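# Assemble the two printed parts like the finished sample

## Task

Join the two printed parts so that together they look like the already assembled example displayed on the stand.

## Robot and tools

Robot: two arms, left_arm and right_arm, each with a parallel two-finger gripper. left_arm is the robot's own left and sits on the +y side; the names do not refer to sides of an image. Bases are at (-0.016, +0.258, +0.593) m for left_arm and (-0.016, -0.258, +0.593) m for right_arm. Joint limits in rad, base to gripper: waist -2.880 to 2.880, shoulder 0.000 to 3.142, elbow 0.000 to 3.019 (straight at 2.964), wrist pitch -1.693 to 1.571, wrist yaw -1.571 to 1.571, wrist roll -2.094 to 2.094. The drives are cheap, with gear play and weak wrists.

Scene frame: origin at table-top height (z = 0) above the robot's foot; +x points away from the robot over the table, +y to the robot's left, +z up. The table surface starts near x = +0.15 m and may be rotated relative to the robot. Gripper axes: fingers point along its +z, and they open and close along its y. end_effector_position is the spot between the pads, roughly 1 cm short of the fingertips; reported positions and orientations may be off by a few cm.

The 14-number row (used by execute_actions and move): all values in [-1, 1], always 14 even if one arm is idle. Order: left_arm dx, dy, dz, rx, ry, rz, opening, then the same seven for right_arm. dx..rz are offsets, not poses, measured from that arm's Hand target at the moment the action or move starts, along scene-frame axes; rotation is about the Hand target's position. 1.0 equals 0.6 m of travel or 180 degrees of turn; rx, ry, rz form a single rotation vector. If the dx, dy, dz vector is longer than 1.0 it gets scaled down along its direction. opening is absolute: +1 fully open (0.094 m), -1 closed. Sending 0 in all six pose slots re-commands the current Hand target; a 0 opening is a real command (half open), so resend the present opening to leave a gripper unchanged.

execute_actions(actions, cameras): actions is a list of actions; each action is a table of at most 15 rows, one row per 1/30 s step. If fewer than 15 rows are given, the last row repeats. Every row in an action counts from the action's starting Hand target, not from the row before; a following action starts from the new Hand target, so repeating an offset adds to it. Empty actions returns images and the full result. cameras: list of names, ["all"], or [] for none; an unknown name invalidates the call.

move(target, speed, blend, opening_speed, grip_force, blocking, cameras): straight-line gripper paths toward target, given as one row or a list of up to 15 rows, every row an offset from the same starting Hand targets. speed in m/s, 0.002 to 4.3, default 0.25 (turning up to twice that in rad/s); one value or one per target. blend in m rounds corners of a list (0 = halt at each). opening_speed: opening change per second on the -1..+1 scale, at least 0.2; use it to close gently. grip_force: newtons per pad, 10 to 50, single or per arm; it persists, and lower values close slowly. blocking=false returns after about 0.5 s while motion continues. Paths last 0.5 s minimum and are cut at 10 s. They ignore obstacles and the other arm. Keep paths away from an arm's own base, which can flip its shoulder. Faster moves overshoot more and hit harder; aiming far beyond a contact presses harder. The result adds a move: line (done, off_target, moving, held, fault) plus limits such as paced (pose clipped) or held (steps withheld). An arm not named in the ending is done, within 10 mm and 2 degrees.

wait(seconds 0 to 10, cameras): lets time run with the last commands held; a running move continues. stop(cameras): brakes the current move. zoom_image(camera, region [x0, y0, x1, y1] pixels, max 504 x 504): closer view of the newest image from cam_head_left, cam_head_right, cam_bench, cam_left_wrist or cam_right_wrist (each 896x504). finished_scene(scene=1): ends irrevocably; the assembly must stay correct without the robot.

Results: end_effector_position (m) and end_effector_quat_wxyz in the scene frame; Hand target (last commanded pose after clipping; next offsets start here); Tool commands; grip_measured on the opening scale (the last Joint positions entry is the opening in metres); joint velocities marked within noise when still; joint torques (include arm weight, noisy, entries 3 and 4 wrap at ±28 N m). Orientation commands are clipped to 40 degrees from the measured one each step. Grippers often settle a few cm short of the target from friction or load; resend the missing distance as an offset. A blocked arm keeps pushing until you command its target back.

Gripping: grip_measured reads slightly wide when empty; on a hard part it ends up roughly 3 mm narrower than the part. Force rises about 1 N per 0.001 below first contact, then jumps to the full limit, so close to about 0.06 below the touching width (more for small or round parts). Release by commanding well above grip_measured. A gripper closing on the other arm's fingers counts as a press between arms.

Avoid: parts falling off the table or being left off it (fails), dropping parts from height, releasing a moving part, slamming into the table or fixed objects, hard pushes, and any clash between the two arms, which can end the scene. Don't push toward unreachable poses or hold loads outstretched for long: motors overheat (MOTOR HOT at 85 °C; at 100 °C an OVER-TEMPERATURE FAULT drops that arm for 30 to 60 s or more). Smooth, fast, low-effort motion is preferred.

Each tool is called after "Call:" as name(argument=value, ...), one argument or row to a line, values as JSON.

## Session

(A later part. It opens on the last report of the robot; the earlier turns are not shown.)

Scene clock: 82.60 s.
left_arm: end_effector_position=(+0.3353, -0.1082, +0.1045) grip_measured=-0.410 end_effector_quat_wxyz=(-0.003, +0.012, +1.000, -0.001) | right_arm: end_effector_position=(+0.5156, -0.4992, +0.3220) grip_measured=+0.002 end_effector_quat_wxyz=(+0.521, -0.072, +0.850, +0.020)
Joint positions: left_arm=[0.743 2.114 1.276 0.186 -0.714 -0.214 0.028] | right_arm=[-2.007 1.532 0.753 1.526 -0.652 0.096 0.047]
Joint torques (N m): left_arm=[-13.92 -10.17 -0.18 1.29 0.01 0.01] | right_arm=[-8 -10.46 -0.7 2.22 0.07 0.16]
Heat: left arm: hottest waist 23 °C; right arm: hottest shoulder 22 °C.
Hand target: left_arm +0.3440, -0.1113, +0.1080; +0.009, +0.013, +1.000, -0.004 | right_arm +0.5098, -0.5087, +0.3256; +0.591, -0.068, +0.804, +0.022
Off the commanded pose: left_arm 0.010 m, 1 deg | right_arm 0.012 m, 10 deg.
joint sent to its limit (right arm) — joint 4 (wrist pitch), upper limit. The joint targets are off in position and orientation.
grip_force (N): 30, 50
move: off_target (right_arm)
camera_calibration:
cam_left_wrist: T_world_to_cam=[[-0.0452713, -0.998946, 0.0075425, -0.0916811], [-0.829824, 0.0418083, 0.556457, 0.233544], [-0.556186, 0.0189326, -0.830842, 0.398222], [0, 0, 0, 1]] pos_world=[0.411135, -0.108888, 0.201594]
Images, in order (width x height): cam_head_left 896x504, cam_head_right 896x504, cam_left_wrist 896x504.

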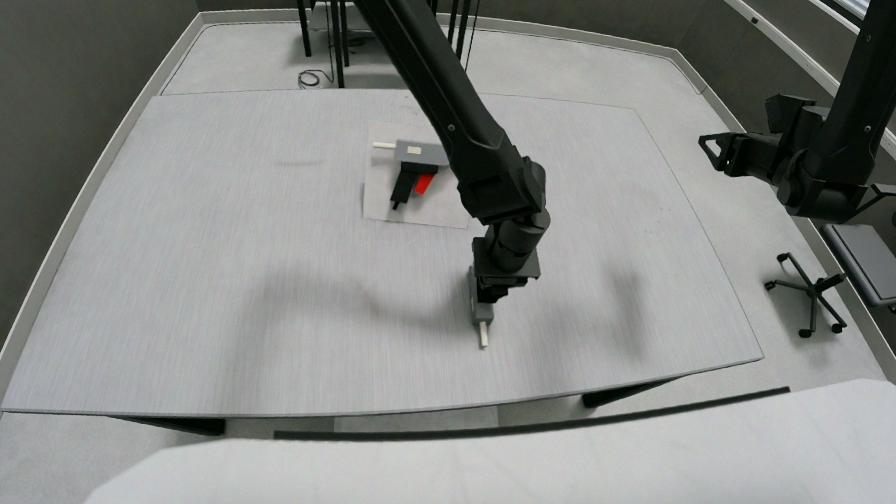

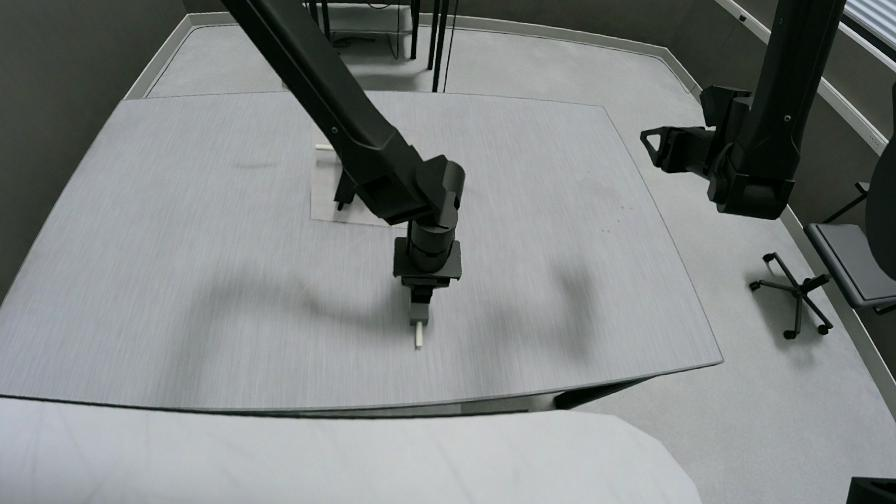

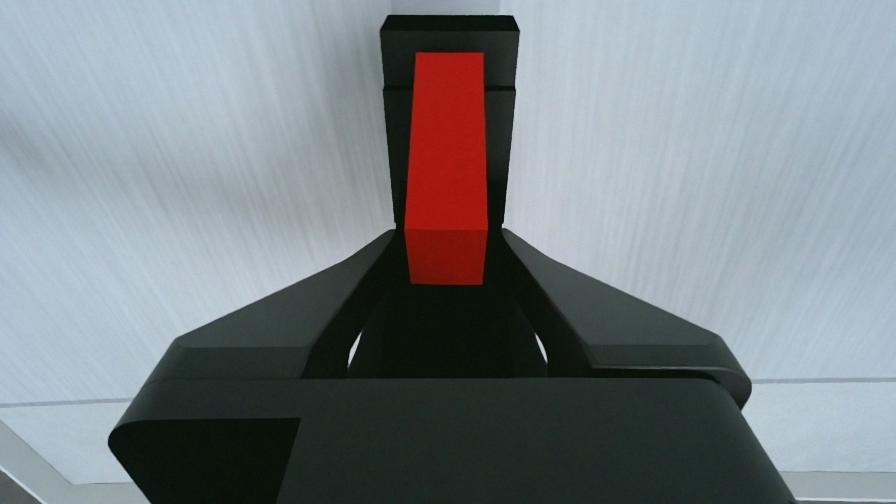

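Call:
move(
  target=[0.003,0.003,-0.015,0,0,0,-0.6,0,0,0,0,0,0,0],
  speed=0.03,
  cameras=["cam_left_wrist","cam_head_left","cam_head_right"],
)

Call:
zoom_image(
  camera="cam_left_wrist",
  region=[360, 0, 540, 60],
)

Call:
zoom_image(
  camera="cam_head_left",
  region=[430, 240, 530, 350],
)

Call:
zoom_image(
  camera="cam_head_right",
  region=[370, 240, 470, 350],
)

Scene clock: 84.33 s.
left_arm: end_effector_position=(+0.3398, -0.1083, +0.0994) grip_measured=-0.410 end_effector_quat_wxyz=(-0.001, +0.012, +1.000, -0.003) | right_arm: end_effector_position=(+0.5156, -0.4992, +0.3220) grip_measured=+0.002 end_effector_quat_wxyz=(+0.521, -0.072, +0.850, +0.020)
Joint positions: left_arm=[0.75 2.12 1.29 0.189 -0.705 -0.204 0.028] | right_arm=[-2.007 1.532 0.753 1.526 -0.652 0.096 0.047]
Joint torques (N m): left_arm=[-12.98 -9.58 -0.09 1.28 0.03 -0.01] | right_arm=[-7.88 -10.4 -0.7 2.22 0.07 0.17]
Heat: left arm: hottest waist 23 °C; right arm: hottest shoulder 22 °C.
Hand target: left_arm +0.3458, -0.1095, +0.0990; +0.009, +0.013, +1.000, -0.004 | right_arm +0.5098, -0.5087, +0.3256; +0.591, -0.068, +0.804, +0.022
Off the commanded pose: left_arm 0.006 m, 1 deg | right_arm 0.012 m, 10 deg.
joint sent to its limit (right arm) — joint 4 (wrist pitch), upper limit. The joint targets are off in position and orientation.
grip_force (N): 30, 50
move: off_target (right_arm)
camera_calibration:
cam_left_wrist: T_world_to_cam=[[-0.0440402, -0.998964, 0.0114904, -0.0923595], [-0.832241, 0.0430479, 0.552741, 0.241481], [-0.552662, 0.01478, -0.833274, 0.395068], [0, 0, 0, 1]] pos_world=[0.415242, -0.108498, 0.196785]
Images, in order (width x height): cam_head_left 896x504, cam_head_right 896x504, cam_left_wrist 896x504.

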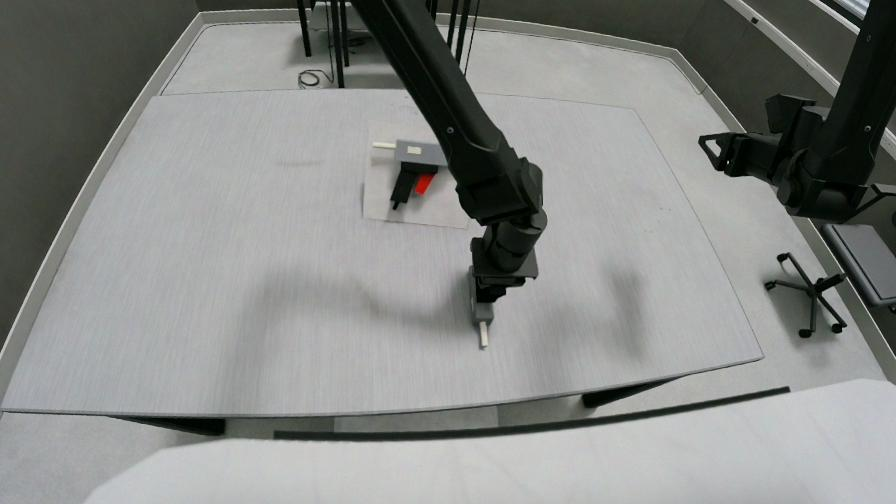

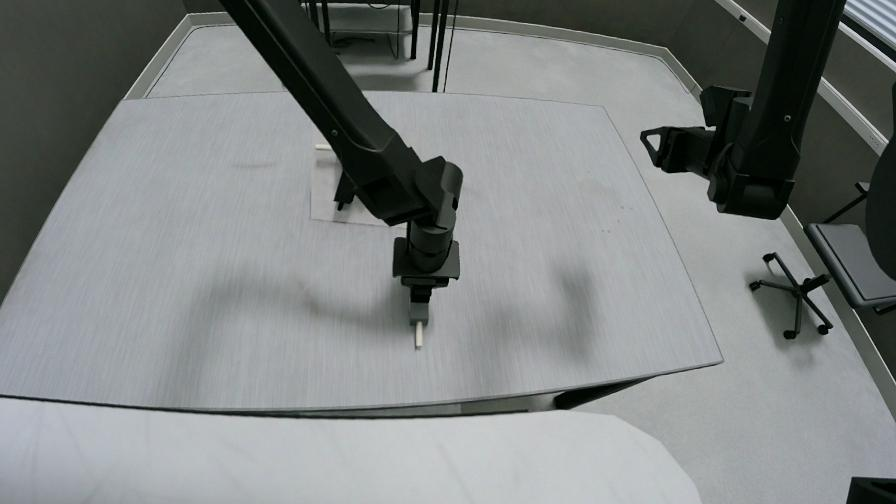

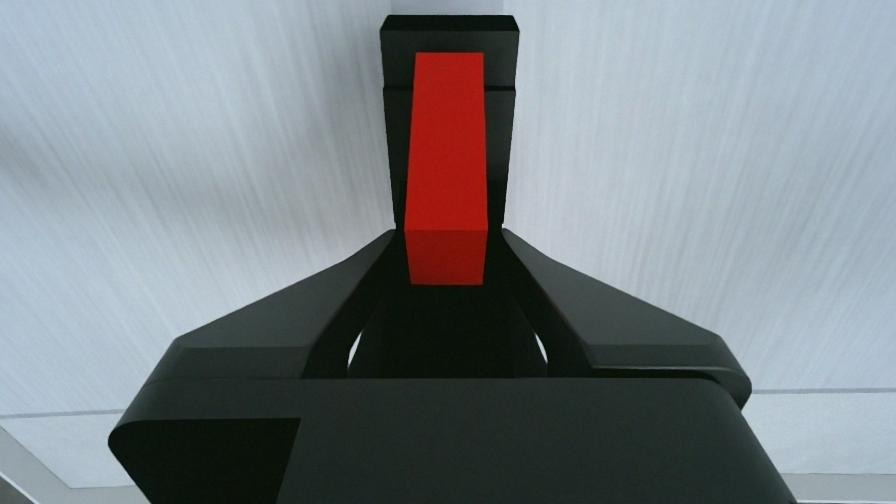

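Scaled by 2.800 from the camera's 896x504 image, which has a finer 1280x720 frame.

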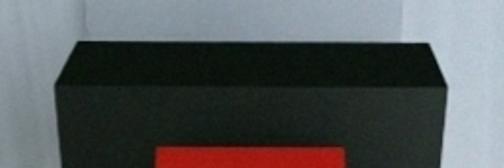

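Scaled by 4.582 from the camera's 896x504 image, which has a finer 1280x720 frame.

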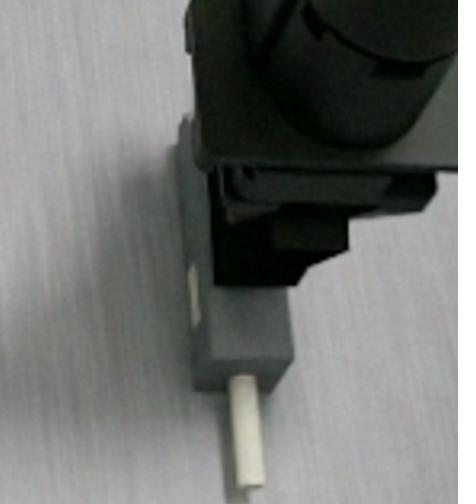

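Scaled by 4.582 from the camera's 896x504 image, which has a finer 1280x720 frame.

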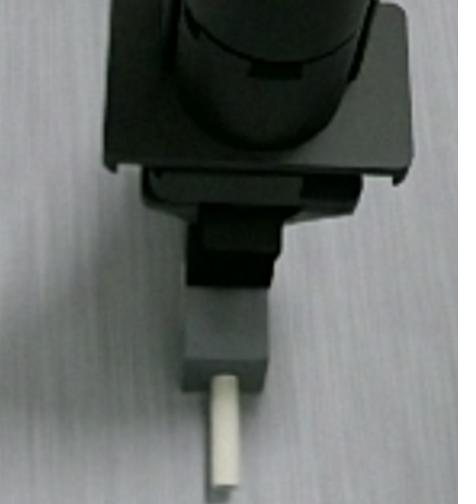

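Call:
move(
  target=[-0.005,0.003,-0.01,0,0,0,-0.6,0,0,0,0,0,0,0],
  speed=0.03,
  cameras=["cam_left_wrist","cam_head_left","cam_head_right"],
)

Call:
zoom_image(
  camera="cam_left_wrist",
  region=[360, 0, 540, 60],
)

Call:
zoom_image(
  camera="cam_head_right",
  region=[370, 240, 470, 350],
)

Scene clock: 86.27 s.
left_arm: end_effector_position=(+0.3389, -0.1082, +0.0983) grip_measured=-0.410 end_effector_quat_wxyz=(+0.001, +0.013, +1.000, -0.001) | right_arm: end_effector_position=(+0.5156, -0.4992, +0.3220) grip_measured=+0.002 end_effector_quat_wxyz=(+0.521, -0.072, +0.850, +0.020)
Joint positions: left_arm=[0.75 2.124 1.29 0.199 -0.71 -0.198 0.028] | right_arm=[-2.007 1.532 0.753 1.526 -0.652 0.096 0.047]
Joint torques (N m): left_arm=[-13.1 -9.11 -0.02 1.43 0.03 0.04] | right_arm=[-7.94 -10.34 -0.69 2.24 0.07 0.17]
Heat: left arm: hottest waist 24 °C; right arm: hottest shoulder 22 °C.
Hand target: left_arm +0.3428, -0.1077, +0.0930; +0.009, +0.013, +1.000, -0.004 | right_arm +0.5098, -0.5087, +0.3256; +0.591, -0.068, +0.804, +0.022
Off the commanded pose: left_arm 0.007 m, 1 deg | right_arm 0.012 m, 10 deg.
joint sent to its limit (right arm) — joint 4 (wrist pitch), upper limit. The joint targets are off in position and orientation.
grip_force (N): 30, 50
move: off_target (right_arm)
camera_calibration:
cam_left_wrist: T_world_to_cam=[[-0.0472072, -0.998856, 0.00762454, -0.0908199], [-0.834594, 0.0436357, 0.549135, 0.242535], [-0.54884, 0.0195598, -0.835699, 0.393058], [0, 0, 0, 1]] pos_world=[0.413857, -0.108987, 0.195986]
Images, in order (width x height): cam_head_left 896x504, cam_head_right 896x504, cam_left_wrist 896x504.

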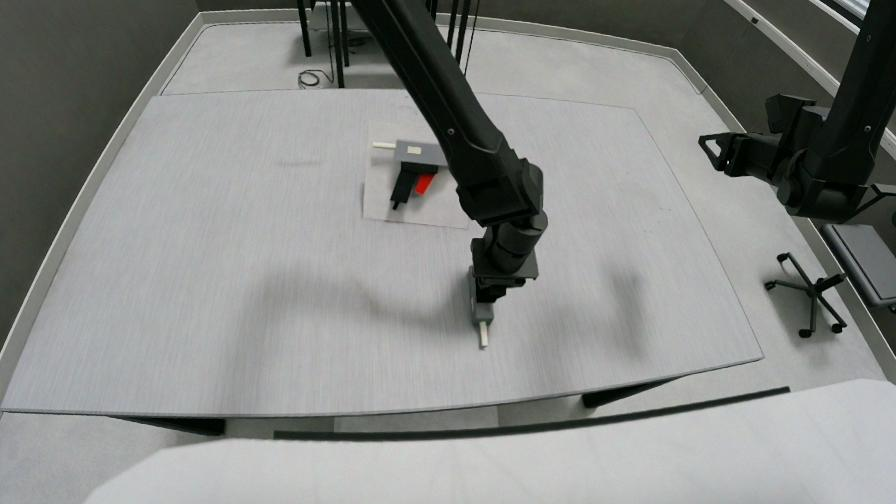

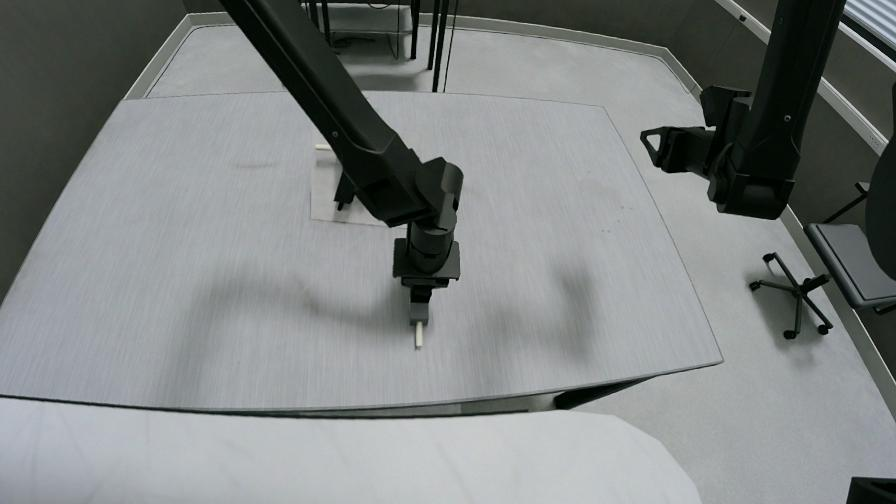

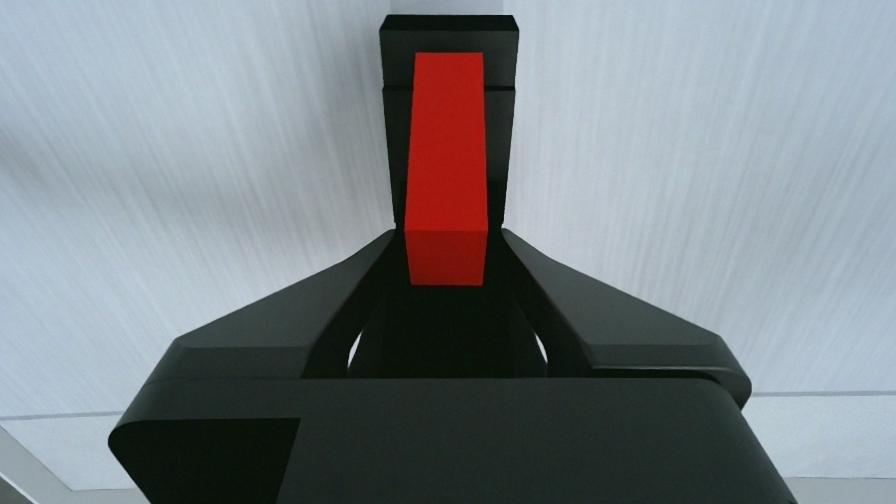

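Scaled by 2.800 from the camera's 896x504 image, which has a finer 1280x720 frame.

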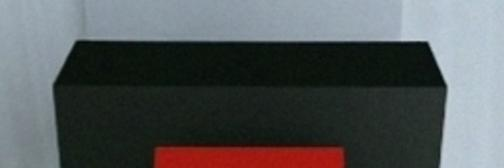

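Scaled by 4.582 from the camera's 896x504 image, which has a finer 1280x720 frame.

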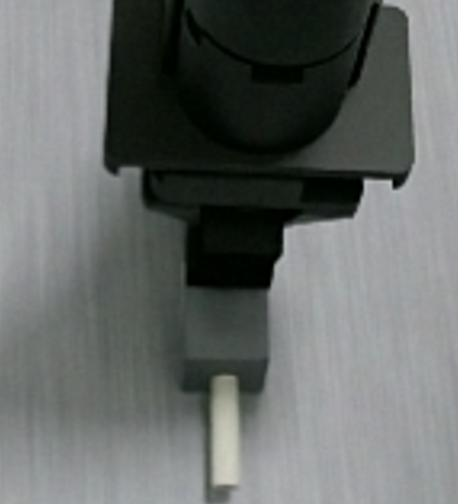

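Call:
move(
  target=[
    [0,0.0,0.02,0,0,0,-0.6,0,0,0,0,0,0,0],
    [-0.013,0.002,0.02,0,0,0,-0.6,0,0,0,0,0,0,0],
    [-0.013,0.002,-0.003,0,0,0,-0.6,0,0,0,0,0,0,0],
  ],
  speed=0.04,
  cameras=["cam_left_wrist","cam_head_left","cam_head_right"],
)

Call:
zoom_image(
  camera="cam_left_wrist",
  region=[360, 0, 540, 60],
)

Call:
zoom_image(
  camera="cam_head_right",
  region=[370, 240, 470, 350],
)

Call:
zoom_image(
  camera="cam_head_left",
  region=[430, 240, 530, 350],
)

Scene clock: 91.10 s.
left_arm: end_effector_position=(+0.3259, -0.1043, +0.0876) grip_measured=-0.410 end_effector_quat_wxyz=(-0.003, +0.012, +1.000, -0.002) | right_arm: end_effector_position=(+0.5156, -0.4992, +0.3220) grip_measured=+0.002 end_effector_quat_wxyz=(+0.521, -0.072, +0.850, +0.020)
Joint positions: left_arm=[0.764 2.149 1.286 0.225 -0.694 -0.197 0.028] | right_arm=[-2.007 1.532 0.753 1.526 -0.652 0.096 0.047]
Joint torques (N m): left_arm=[-14.1 -10.64 -0.64 1.21 0 0.03] | right_arm=[-8 -10.46 -0.69 2.21 0.07 0.16]
Heat: left arm: hottest waist 24 °C; right arm: hottest elbow 22 °C.
Hand target: left_arm +0.3350, -0.1065, +0.0912; +0.009, +0.013, +1.000, -0.004 | right_arm +0.5098, -0.5087, +0.3256; +0.591, -0.068, +0.804, +0.022
Off the commanded pose: left_arm 0.010 m, 1 deg | right_arm 0.012 m, 10 deg.
joint sent to its limit (right arm) — joint 4 (wrist pitch), upper limit. The joint targets are off in position and orientation.
grip_force (N): 30, 50
move: off_target (right_arm)
camera_calibration:
cam_left_wrist: T_world_to_cam=[[-0.044376, -0.99896, 0.010459, -0.0885907], [-0.830042, 0.0426942, 0.556064, 0.235223], [-0.555932, 0.0159944, -0.831074, 0.378501], [0, 0, 0, 1]] pos_world=[0.401734, -0.104595, 0.18469]
Images, in order (width x height): cam_head_left 896x504, cam_head_right 896x504, cam_left_wrist 896x504.

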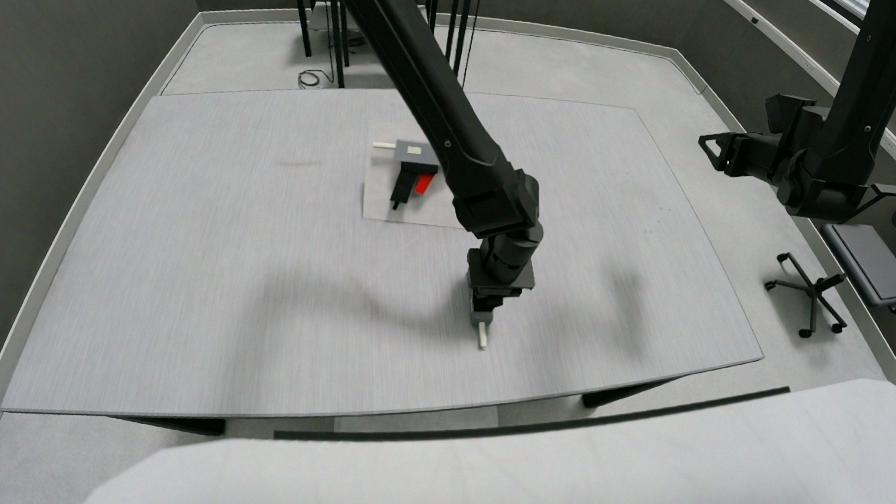

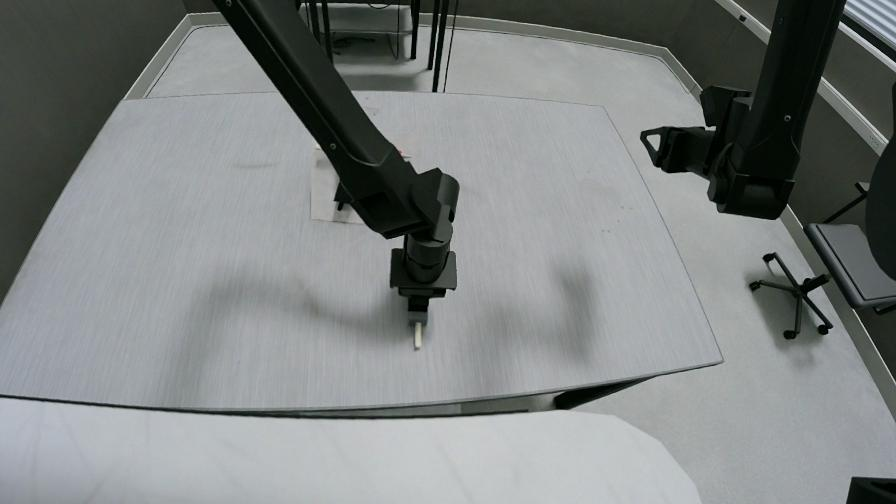

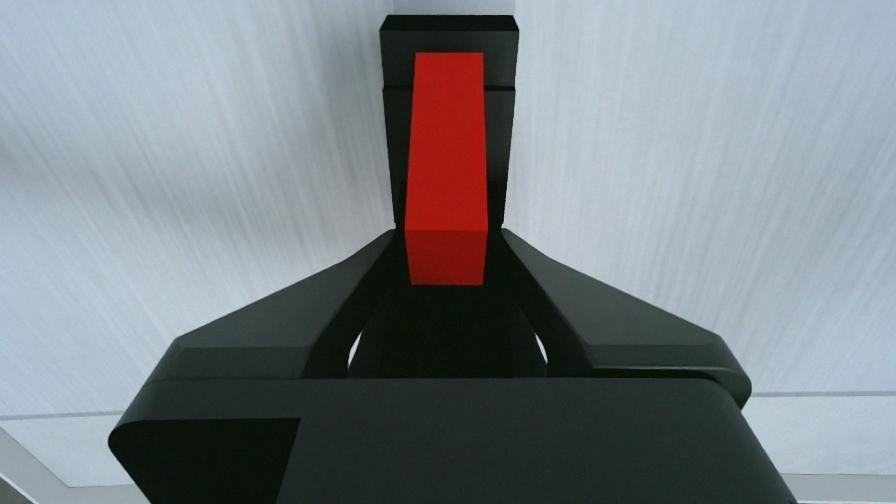

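Scaled by 2.800 from the camera's 896x504 image, which has a finer 1280x720 frame.

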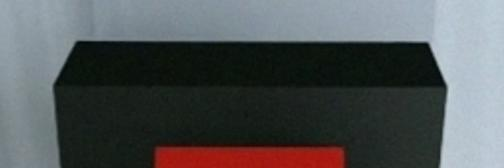

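Scaled by 4.582 from the camera's 896x504 image, which has a finer 1280x720 frame.

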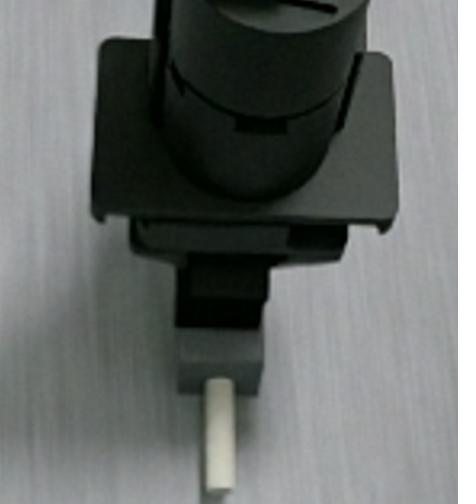

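Scaled by 4.582 from the camera's 896x504 image, which has a finer 1280x720 frame.

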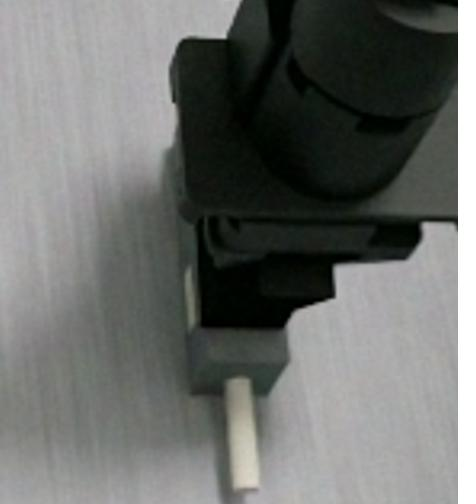

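Call:
move(
  target=[0,0,-0.02,0,0,0,-0.6,0,0,0,0,0,0,0],
  speed=0.04,
  cameras=["cam_left_wrist"],
)

Call:
zoom_image(
  camera="cam_left_wrist",
  region=[360, 0, 540, 60],
)

Scene clock: 92.83 s.
left_arm: end_effector_position=(+0.3296, -0.1048, +0.0846) grip_measured=-0.410 end_effector_quat_wxyz=(-0.001, +0.014, +1.000, -0.001) | right_arm: end_effector_position=(+0.5156, -0.4992, +0.3220) grip_measured=+0.002 end_effector_quat_wxyz=(+0.521, -0.072, +0.850, +0.020)
Joint positions: left_arm=[0.767 2.153 1.298 0.223 -0.694 -0.188 0.028] | right_arm=[-2.007 1.532 0.753 1.526 -0.652 0.096 0.047]
Joint torques (N m): left_arm=[-12.63 -8.64 0.27 1.5 0.05 0.01] | right_arm=[-7.94 -10.46 -0.7 2.21 0.07 0.17]
Heat: left arm: hottest waist 24 °C; right arm: hottest elbow 22 °C.
Hand target: left_arm +0.3350, -0.1065, +0.0792; +0.009, +0.013, +1.000, -0.004 | right_arm +0.5098, -0.5087, +0.3256; +0.591, -0.068, +0.804, +0.022
Off the commanded pose: left_arm 0.008 m, 1 deg | right_arm 0.012 m, 10 deg.
joint sent to its limit (right arm) — joint 4 (wrist pitch), upper limit. The joint targets are off in position and orientation.
grip_force (N): 30, 50
move: off_target (right_arm)
camera_calibration:
cam_left_wrist: T_world_to_cam=[[-0.0483039, -0.998795, 0.00865102, -0.0874699], [-0.832084, 0.0450296, 0.552819, 0.241182], [-0.552542, 0.0195049, -0.833257, 0.377509], [0, 0, 0, 1]] pos_world=[0.405049, -0.105588, 0.181988]
Images, in order (width x height): cam_left_wrist 896x504.

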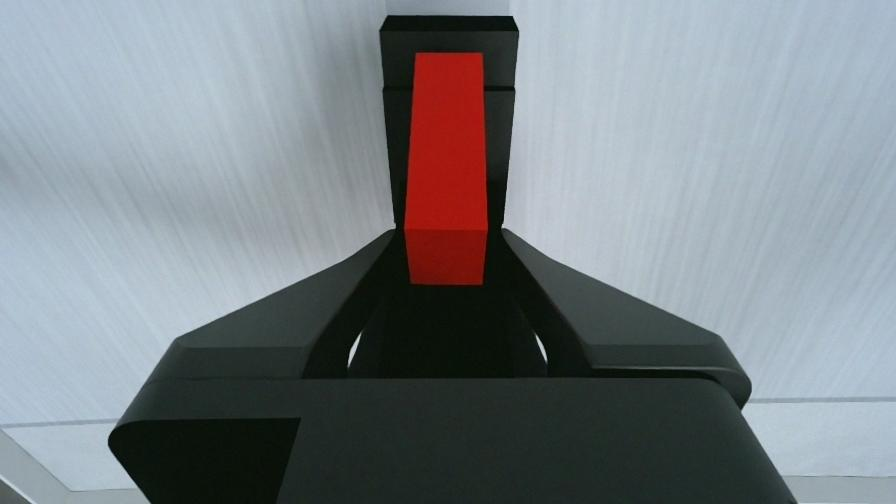

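Scaled by 2.800 from the camera's 896x504 image, which has a finer 1280x720 frame.

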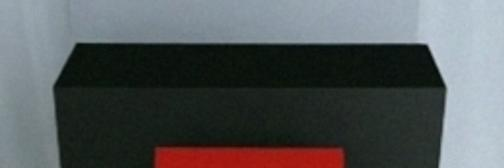

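Call:
move(
  target=[
    [-0.004,0,0.01,0,0,0,-0.6,0,0,0,0,0,0,0],
    [-0.004,0,0.01,0,0,0,0.1,0,0,0,0,0,0,0],
  ],
  speed=0.04,
  opening_speed=0.3,
  cameras=["cam_left_wrist","cam_head_right"],
)

Scene clock: 97.33 s.
left_arm: end_effector_position=(+0.3303, -0.1083, +0.0857) grip_measured=+0.097 end_effector_quat_wxyz=(+0.000, +0.020, +1.000, -0.007) | right_arm: end_effector_position=(+0.5156, -0.4992, +0.3220) grip_measured=+0.002 end_effector_quat_wxyz=(+0.521, -0.072, +0.850, +0.020)
Joint positions: left_arm=[0.764 2.153 1.299 0.225 -0.687 -0.175 0.052] | right_arm=[-2.007 1.532 0.753 1.526 -0.652 0.096 0.047]
Joint torques (N m): left_arm=[-13.39 -9.47 -0.79 1.55 -0.14 -0.03] | right_arm=[-8 -10.4 -0.69 2.21 0.06 0.17]
Heat: left arm: hottest waist 24 °C; right arm: hottest elbow 22 °C.
Hand target: left_arm +0.3326, -0.1065, +0.0852; +0.009, +0.013, +1.000, -0.004 | right_arm +0.5098, -0.5087, +0.3256; +0.591, -0.068, +0.804, +0.022
Off the commanded pose: left_arm 0.003 m, 1 deg | right_arm 0.012 m, 10 deg.
joint sent to its limit (right arm) — joint 4 (wrist pitch), upper limit. The joint targets are off in position and orientation.
grip_force (N): 30, 50
move: off_target (right_arm)
camera_calibration:
cam_left_wrist: T_world_to_cam=[[-0.060003, -0.998013, 0.0192019, -0.0878676], [-0.832238, 0.0606393, 0.551092, 0.243188], [-0.551162, 0.0170866, -0.834223, 0.378201], [0, 0, 0, 1]] pos_world=[0.405568, -0.108902, 0.183172]
Images, in order (width x height): cam_head_right 896x504, cam_left_wrist 896x504.

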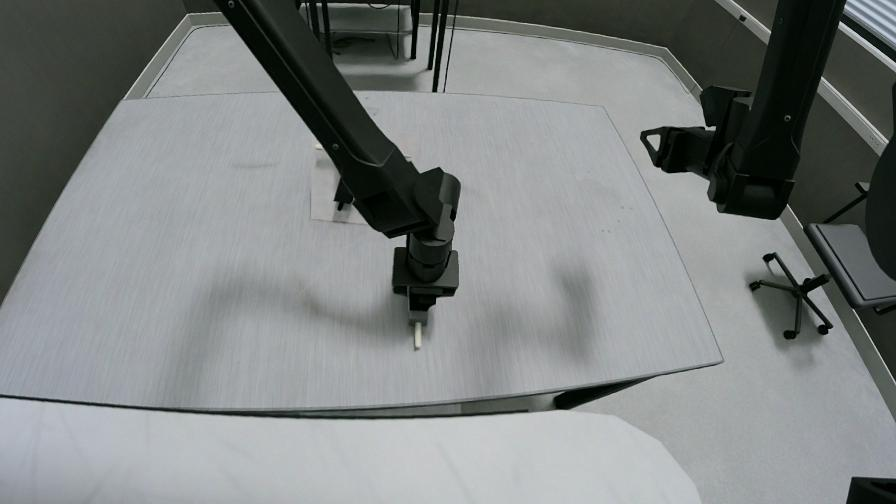

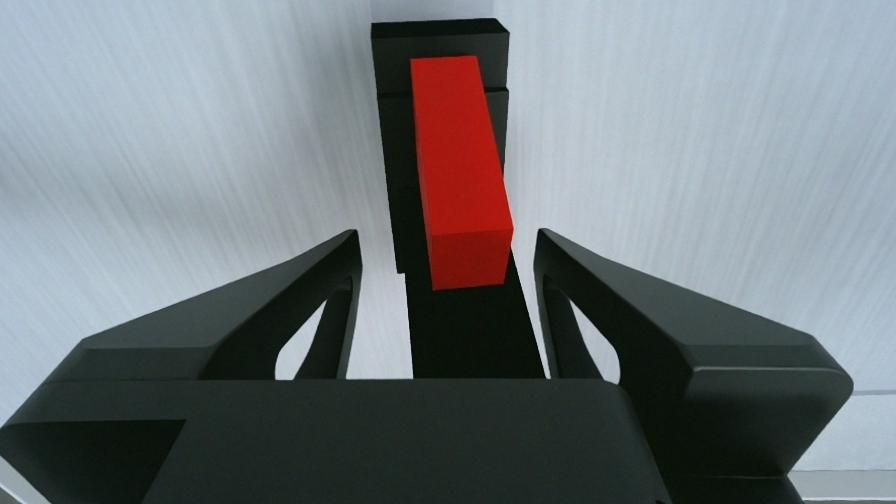

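Call:
move(
  target=[
    [0,-0.005,0.04,0,0,0,0.4,0,0,0,0,0,0,0],
    [0,-0.005,0.3,0,0,0,0.4,0,0,0,0,0,0,0],
    [-0.1,0.35,0.3,0,0,0,0.4,0,0,0,0,0,0,0],
  ],
  speed=0.1,
  opening_speed=1,
  cameras=["all"],
)

Call:
zoom_image(
  camera="cam_head_right",
  region=[370, 220, 470, 360],
)

Call:
zoom_image(
  camera="cam_head_left",
  region=[430, 220, 530, 360],
)

Call:
zoom_image(
  camera="cam_bench",
  region=[480, 270, 620, 440],
)

Scene clock: 103.93 s.
left_arm: end_effector_position=(+0.2745, +0.0996, +0.2576) grip_measured=+0.397 end_effector_quat_wxyz=(+0.002, +0.006, +1.000, -0.003) | right_arm: end_effector_position=(+0.5156, -0.4992, +0.3220) grip_measured=+0.002 end_effector_quat_wxyz=(+0.521, -0.072, +0.850, +0.020)
Joint positions: left_arm=[0.867 1.523 0.511 0.43 -0.61 -0.126 0.066] | right_arm=[-2.007 1.532 0.753 1.526 -0.652 0.096 0.047]
Joint torques (N m): left_arm=[-6.3 -8.82 -3.41 1.31 0.02 0.04] | right_arm=[-8.06 -10.46 -0.69 2.22 0.07 0.16]
Heat: left arm: hottest waist 24 °C; right arm: hottest elbow 22 °C.
Hand target: left_arm +0.2726, +0.1035, +0.2652; +0.009, +0.013, +1.000, -0.004 | right_arm +0.5098, -0.5087, +0.3256; +0.591, -0.068, +0.804, +0.022
Off the commanded pose: left_arm 0.009 m, 1 deg | right_arm 0.012 m, 10 deg.
joint sent to its limit (right arm) — joint 4 (wrist pitch), upper limit. The joint targets are off in position and orientation.
grip_force (N): 30, 50
move: off_target (right_arm)
camera_calibration:
cam_left_wrist: T_world_to_cam=[[-0.0337922, -0.99936, 0.0117635, 0.107856], [-0.835476, 0.0347063, 0.54843, 0.0935664], [-0.548488, 0.00870453, -0.836113, 0.487928], [0, 0, 0, 1]] pos_world=[0.349439, 0.100292, 0.355379]
cam_right_wrist: T_world_to_cam=[[0.142407, -0.989112, 0.0371214, -0.579731], [-0.874928, -0.143327, -0.462556, 0.533127], [0.46284, 0.0333926, -0.885813, 0.19106], [0, 0, 0, 1]] pos_world=[0.460575, -0.503387, 0.437365]

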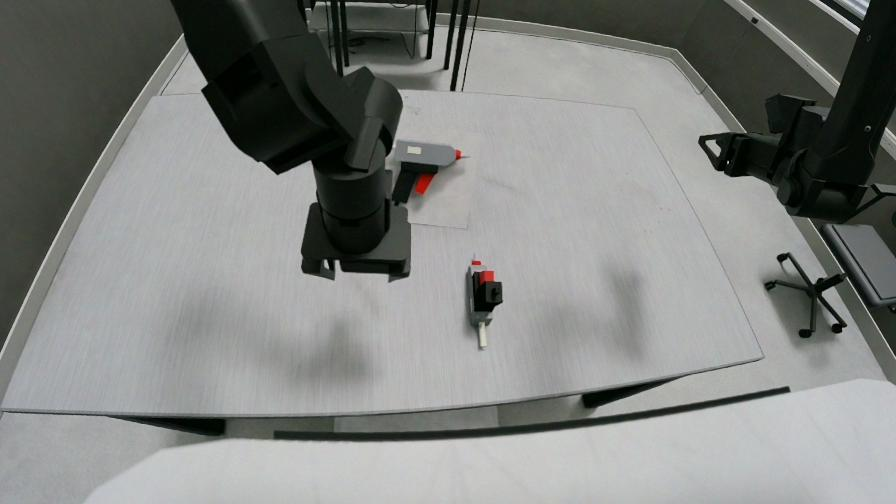

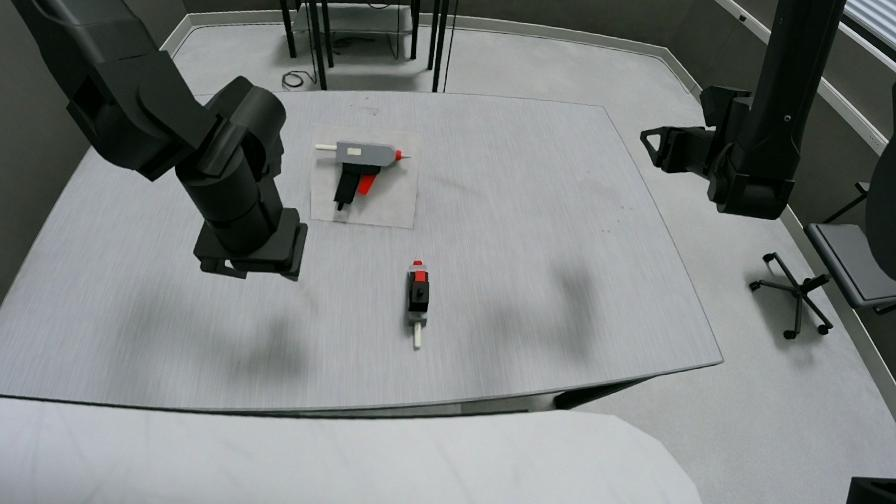

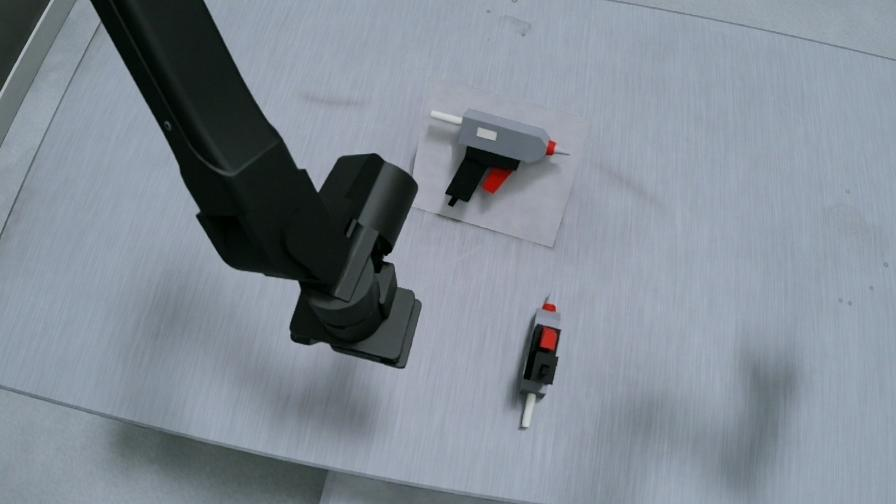

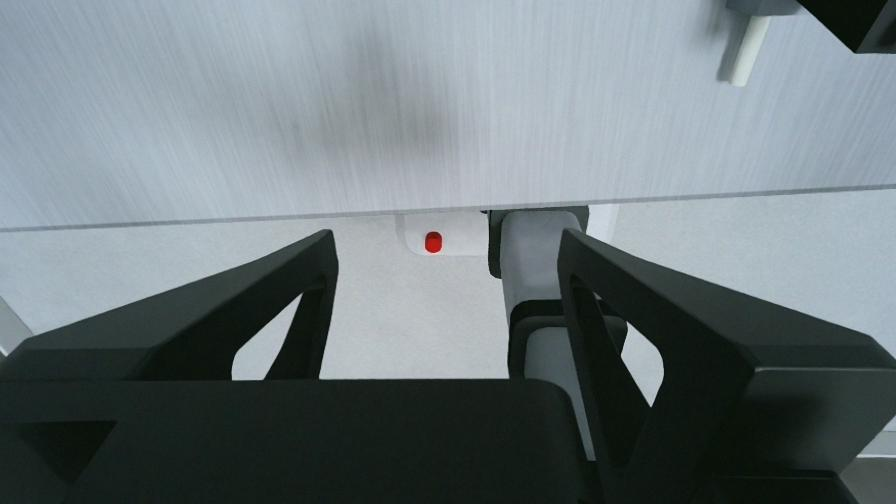

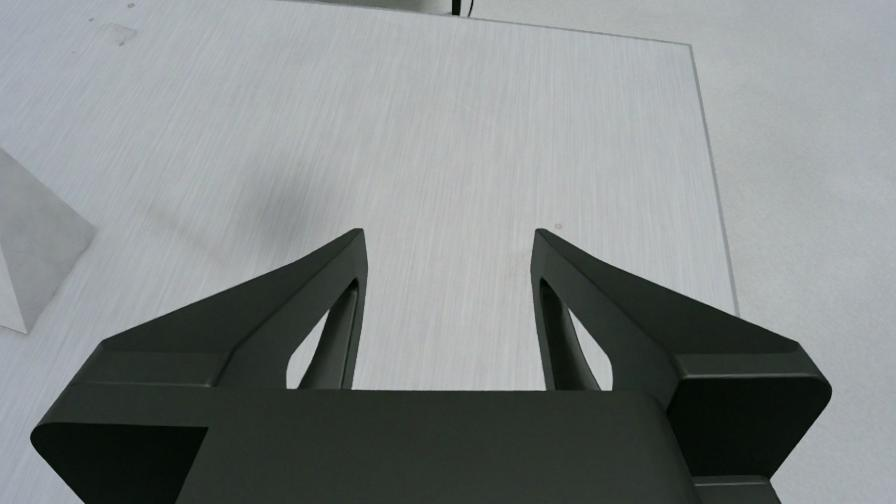

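Scaled by 3.600 from the camera's 896x504 image, which has a finer 1280x720 frame.

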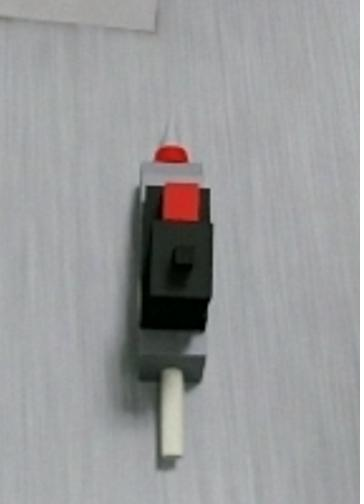

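Scaled by 3.600 from the camera's 896x504 image, which has a finer 1280x720 frame.

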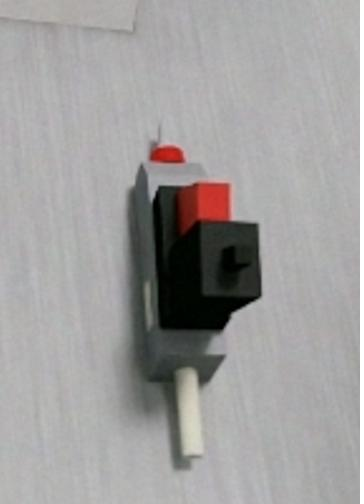

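Scaled by 2.965 from the camera's 896x504 image, which has a finer 1280x720 frame.

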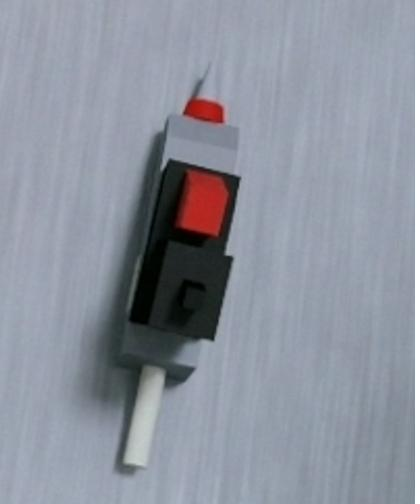

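Call:
move(
  target=[
    [0.08,-0.2,0.0,0,0,0,0.4,0,0,0,0,0,0,0],
    [0.26,-0.33,-0.02,0,0,0,0.4,0,0,0,0,0,0,0],
  ],
  speed=0.15,
  cameras=["cam_left_wrist"],
)

Call:
zoom_image(
  camera="cam_left_wrist",
  region=[360, 0, 600, 250],
)

Scene clock: 107.43 s.
left_arm: end_effector_position=(+0.4219, -0.0825, +0.2415) grip_measured=+0.397 end_effector_quat_wxyz=(+0.001, +0.021, +1.000, +0.003) | right_arm: end_effector_position=(+0.5156, -0.4992, +0.3220) grip_measured=+0.002 end_effector_quat_wxyz=(+0.521, -0.072, +0.850, +0.020)
Joint positions: left_arm=[0.635 1.758 1.175 -0.124 -0.808 -0.283 0.066] | right_arm=[-2.007 1.532 0.753 1.526 -0.652 0.096 0.047]
Joint torques (N m): left_arm=[-14.8 -10.93 1.21 -0.13 -0.26 -0.21] | right_arm=[-7.94 -10.4 -0.73 2.22 0.07 0.17]
Heat: left arm: hottest waist 24 °C; right arm: hottest elbow 22 °C.
Hand target: left_arm +0.4286, -0.0945, +0.2532; +0.009, +0.013, +1.000, -0.004 | right_arm +0.5098, -0.5087, +0.3256; +0.591, -0.068, +0.804, +0.022
Off the commanded pose: left_arm 0.018 m, 2 deg | right_arm 0.012 m, 10 deg.
joint sent to its limit (right arm) — joint 4 (wrist pitch), upper limit. The joint targets are off in position and orientation.
grip_force (N): 30, 50
move: off_target (left_arm, right_arm)
camera_calibration:
cam_left_wrist: T_world_to_cam=[[-0.0631715, -0.998002, -0.000624167, -0.0535849], [-0.833953, 0.0524439, 0.549338, 0.232517], [-0.548208, 0.0352231, -0.8356, 0.558834], [0, 0, 0, 1]] pos_world=[0.49688, -0.0853558, 0.339197]
Images, in order (width x height): cam_left_wrist 896x504.

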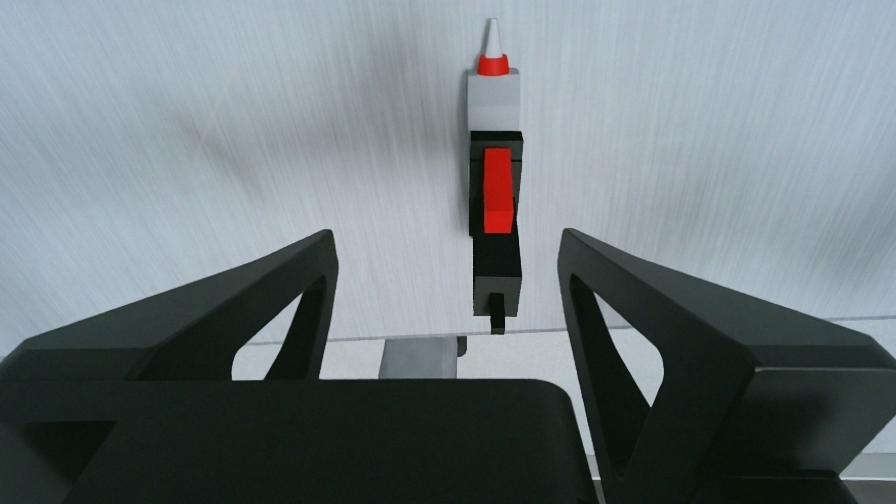

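Scaled by 2.016 from the camera's 896x504 image, which has a finer 1280x720 frame.

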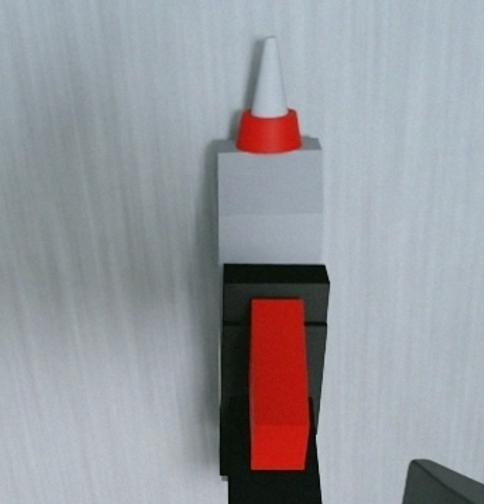

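Call:
move(
  target=[-0.043,-0.04,-0.19,0,0,0.006,0.4,0,0,0,0,0,0,0],
  speed=0.12,
  cameras=["cam_left_wrist","cam_head_left"],
)

Scene clock: 112.13 s.
left_arm: end_effector_position=(+0.3849, -0.1150, +0.1341) grip_measured=+0.397 end_effector_quat_wxyz=(-0.008, +0.008, +1.000, +0.001) | right_arm: end_effector_position=(+0.5156, -0.4992, +0.3220) grip_measured=+0.002 end_effector_quat_wxyz=(+0.521, -0.072, +0.850, +0.020)
Joint positions: left_arm=[0.717 2.031 1.333 0.018 -0.734 -0.254 0.066] | right_arm=[-2.007 1.532 0.753 1.526 -0.652 0.096 0.047]
Joint torques (N m): left_arm=[-14.21 -11.87 0.44 1.42 0 0.01] | right_arm=[-7.94 -10.46 -0.69 2.22 0.07 0.16]
Heat: left arm: hottest waist 24 °C; right arm: hottest elbow 22 °C.
Hand target: left_arm +0.4028, -0.1185, +0.1392; +0.009, +0.003, +1.000, -0.004 | right_arm +0.5098, -0.5087, +0.3256; +0.591, -0.068, +0.804, +0.022
Off the commanded pose: left_arm 0.019 m, 2 deg | right_arm 0.012 m, 10 deg.
joint sent to its limit (right arm) — joint 4 (wrist pitch), upper limit. The joint targets are off in position and orientation.
grip_force (N): 30, 50
move: off_target (left_arm, right_arm)
camera_calibration:
cam_left_wrist: T_world_to_cam=[[-0.0367637, -0.999308, 0.00562398, -0.0995282], [-0.824022, 0.033498, 0.565566, 0.254141], [-0.565363, 0.016158, -0.824684, 0.452877], [0, 0, 0, 1]] pos_world=[0.461799, -0.11529, 0.230307]
Images, in order (width x height): cam_head_left 896x504, cam_left_wrist 896x504.

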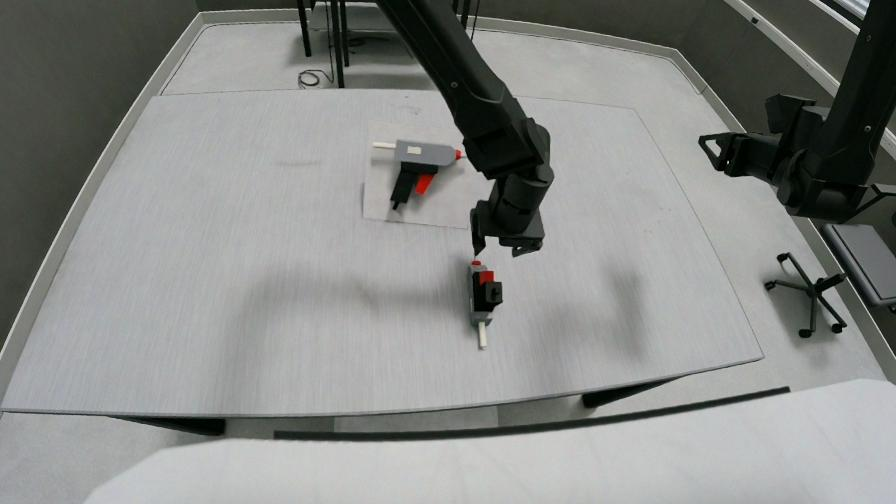

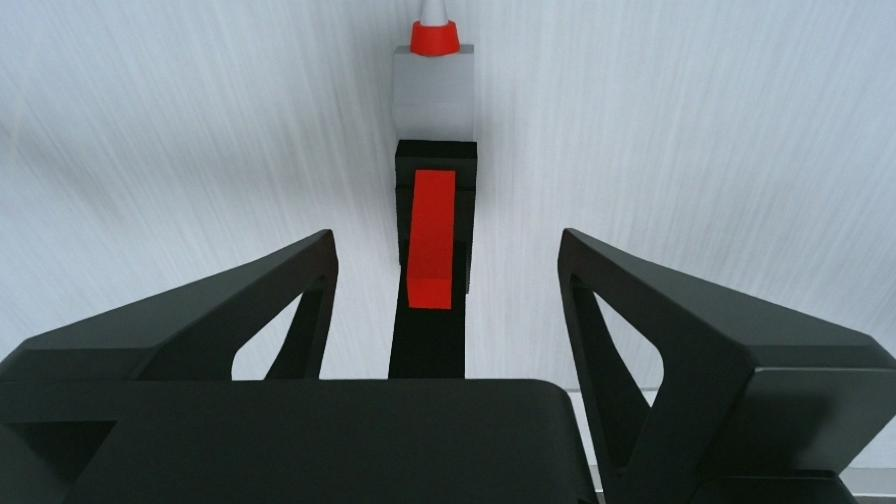

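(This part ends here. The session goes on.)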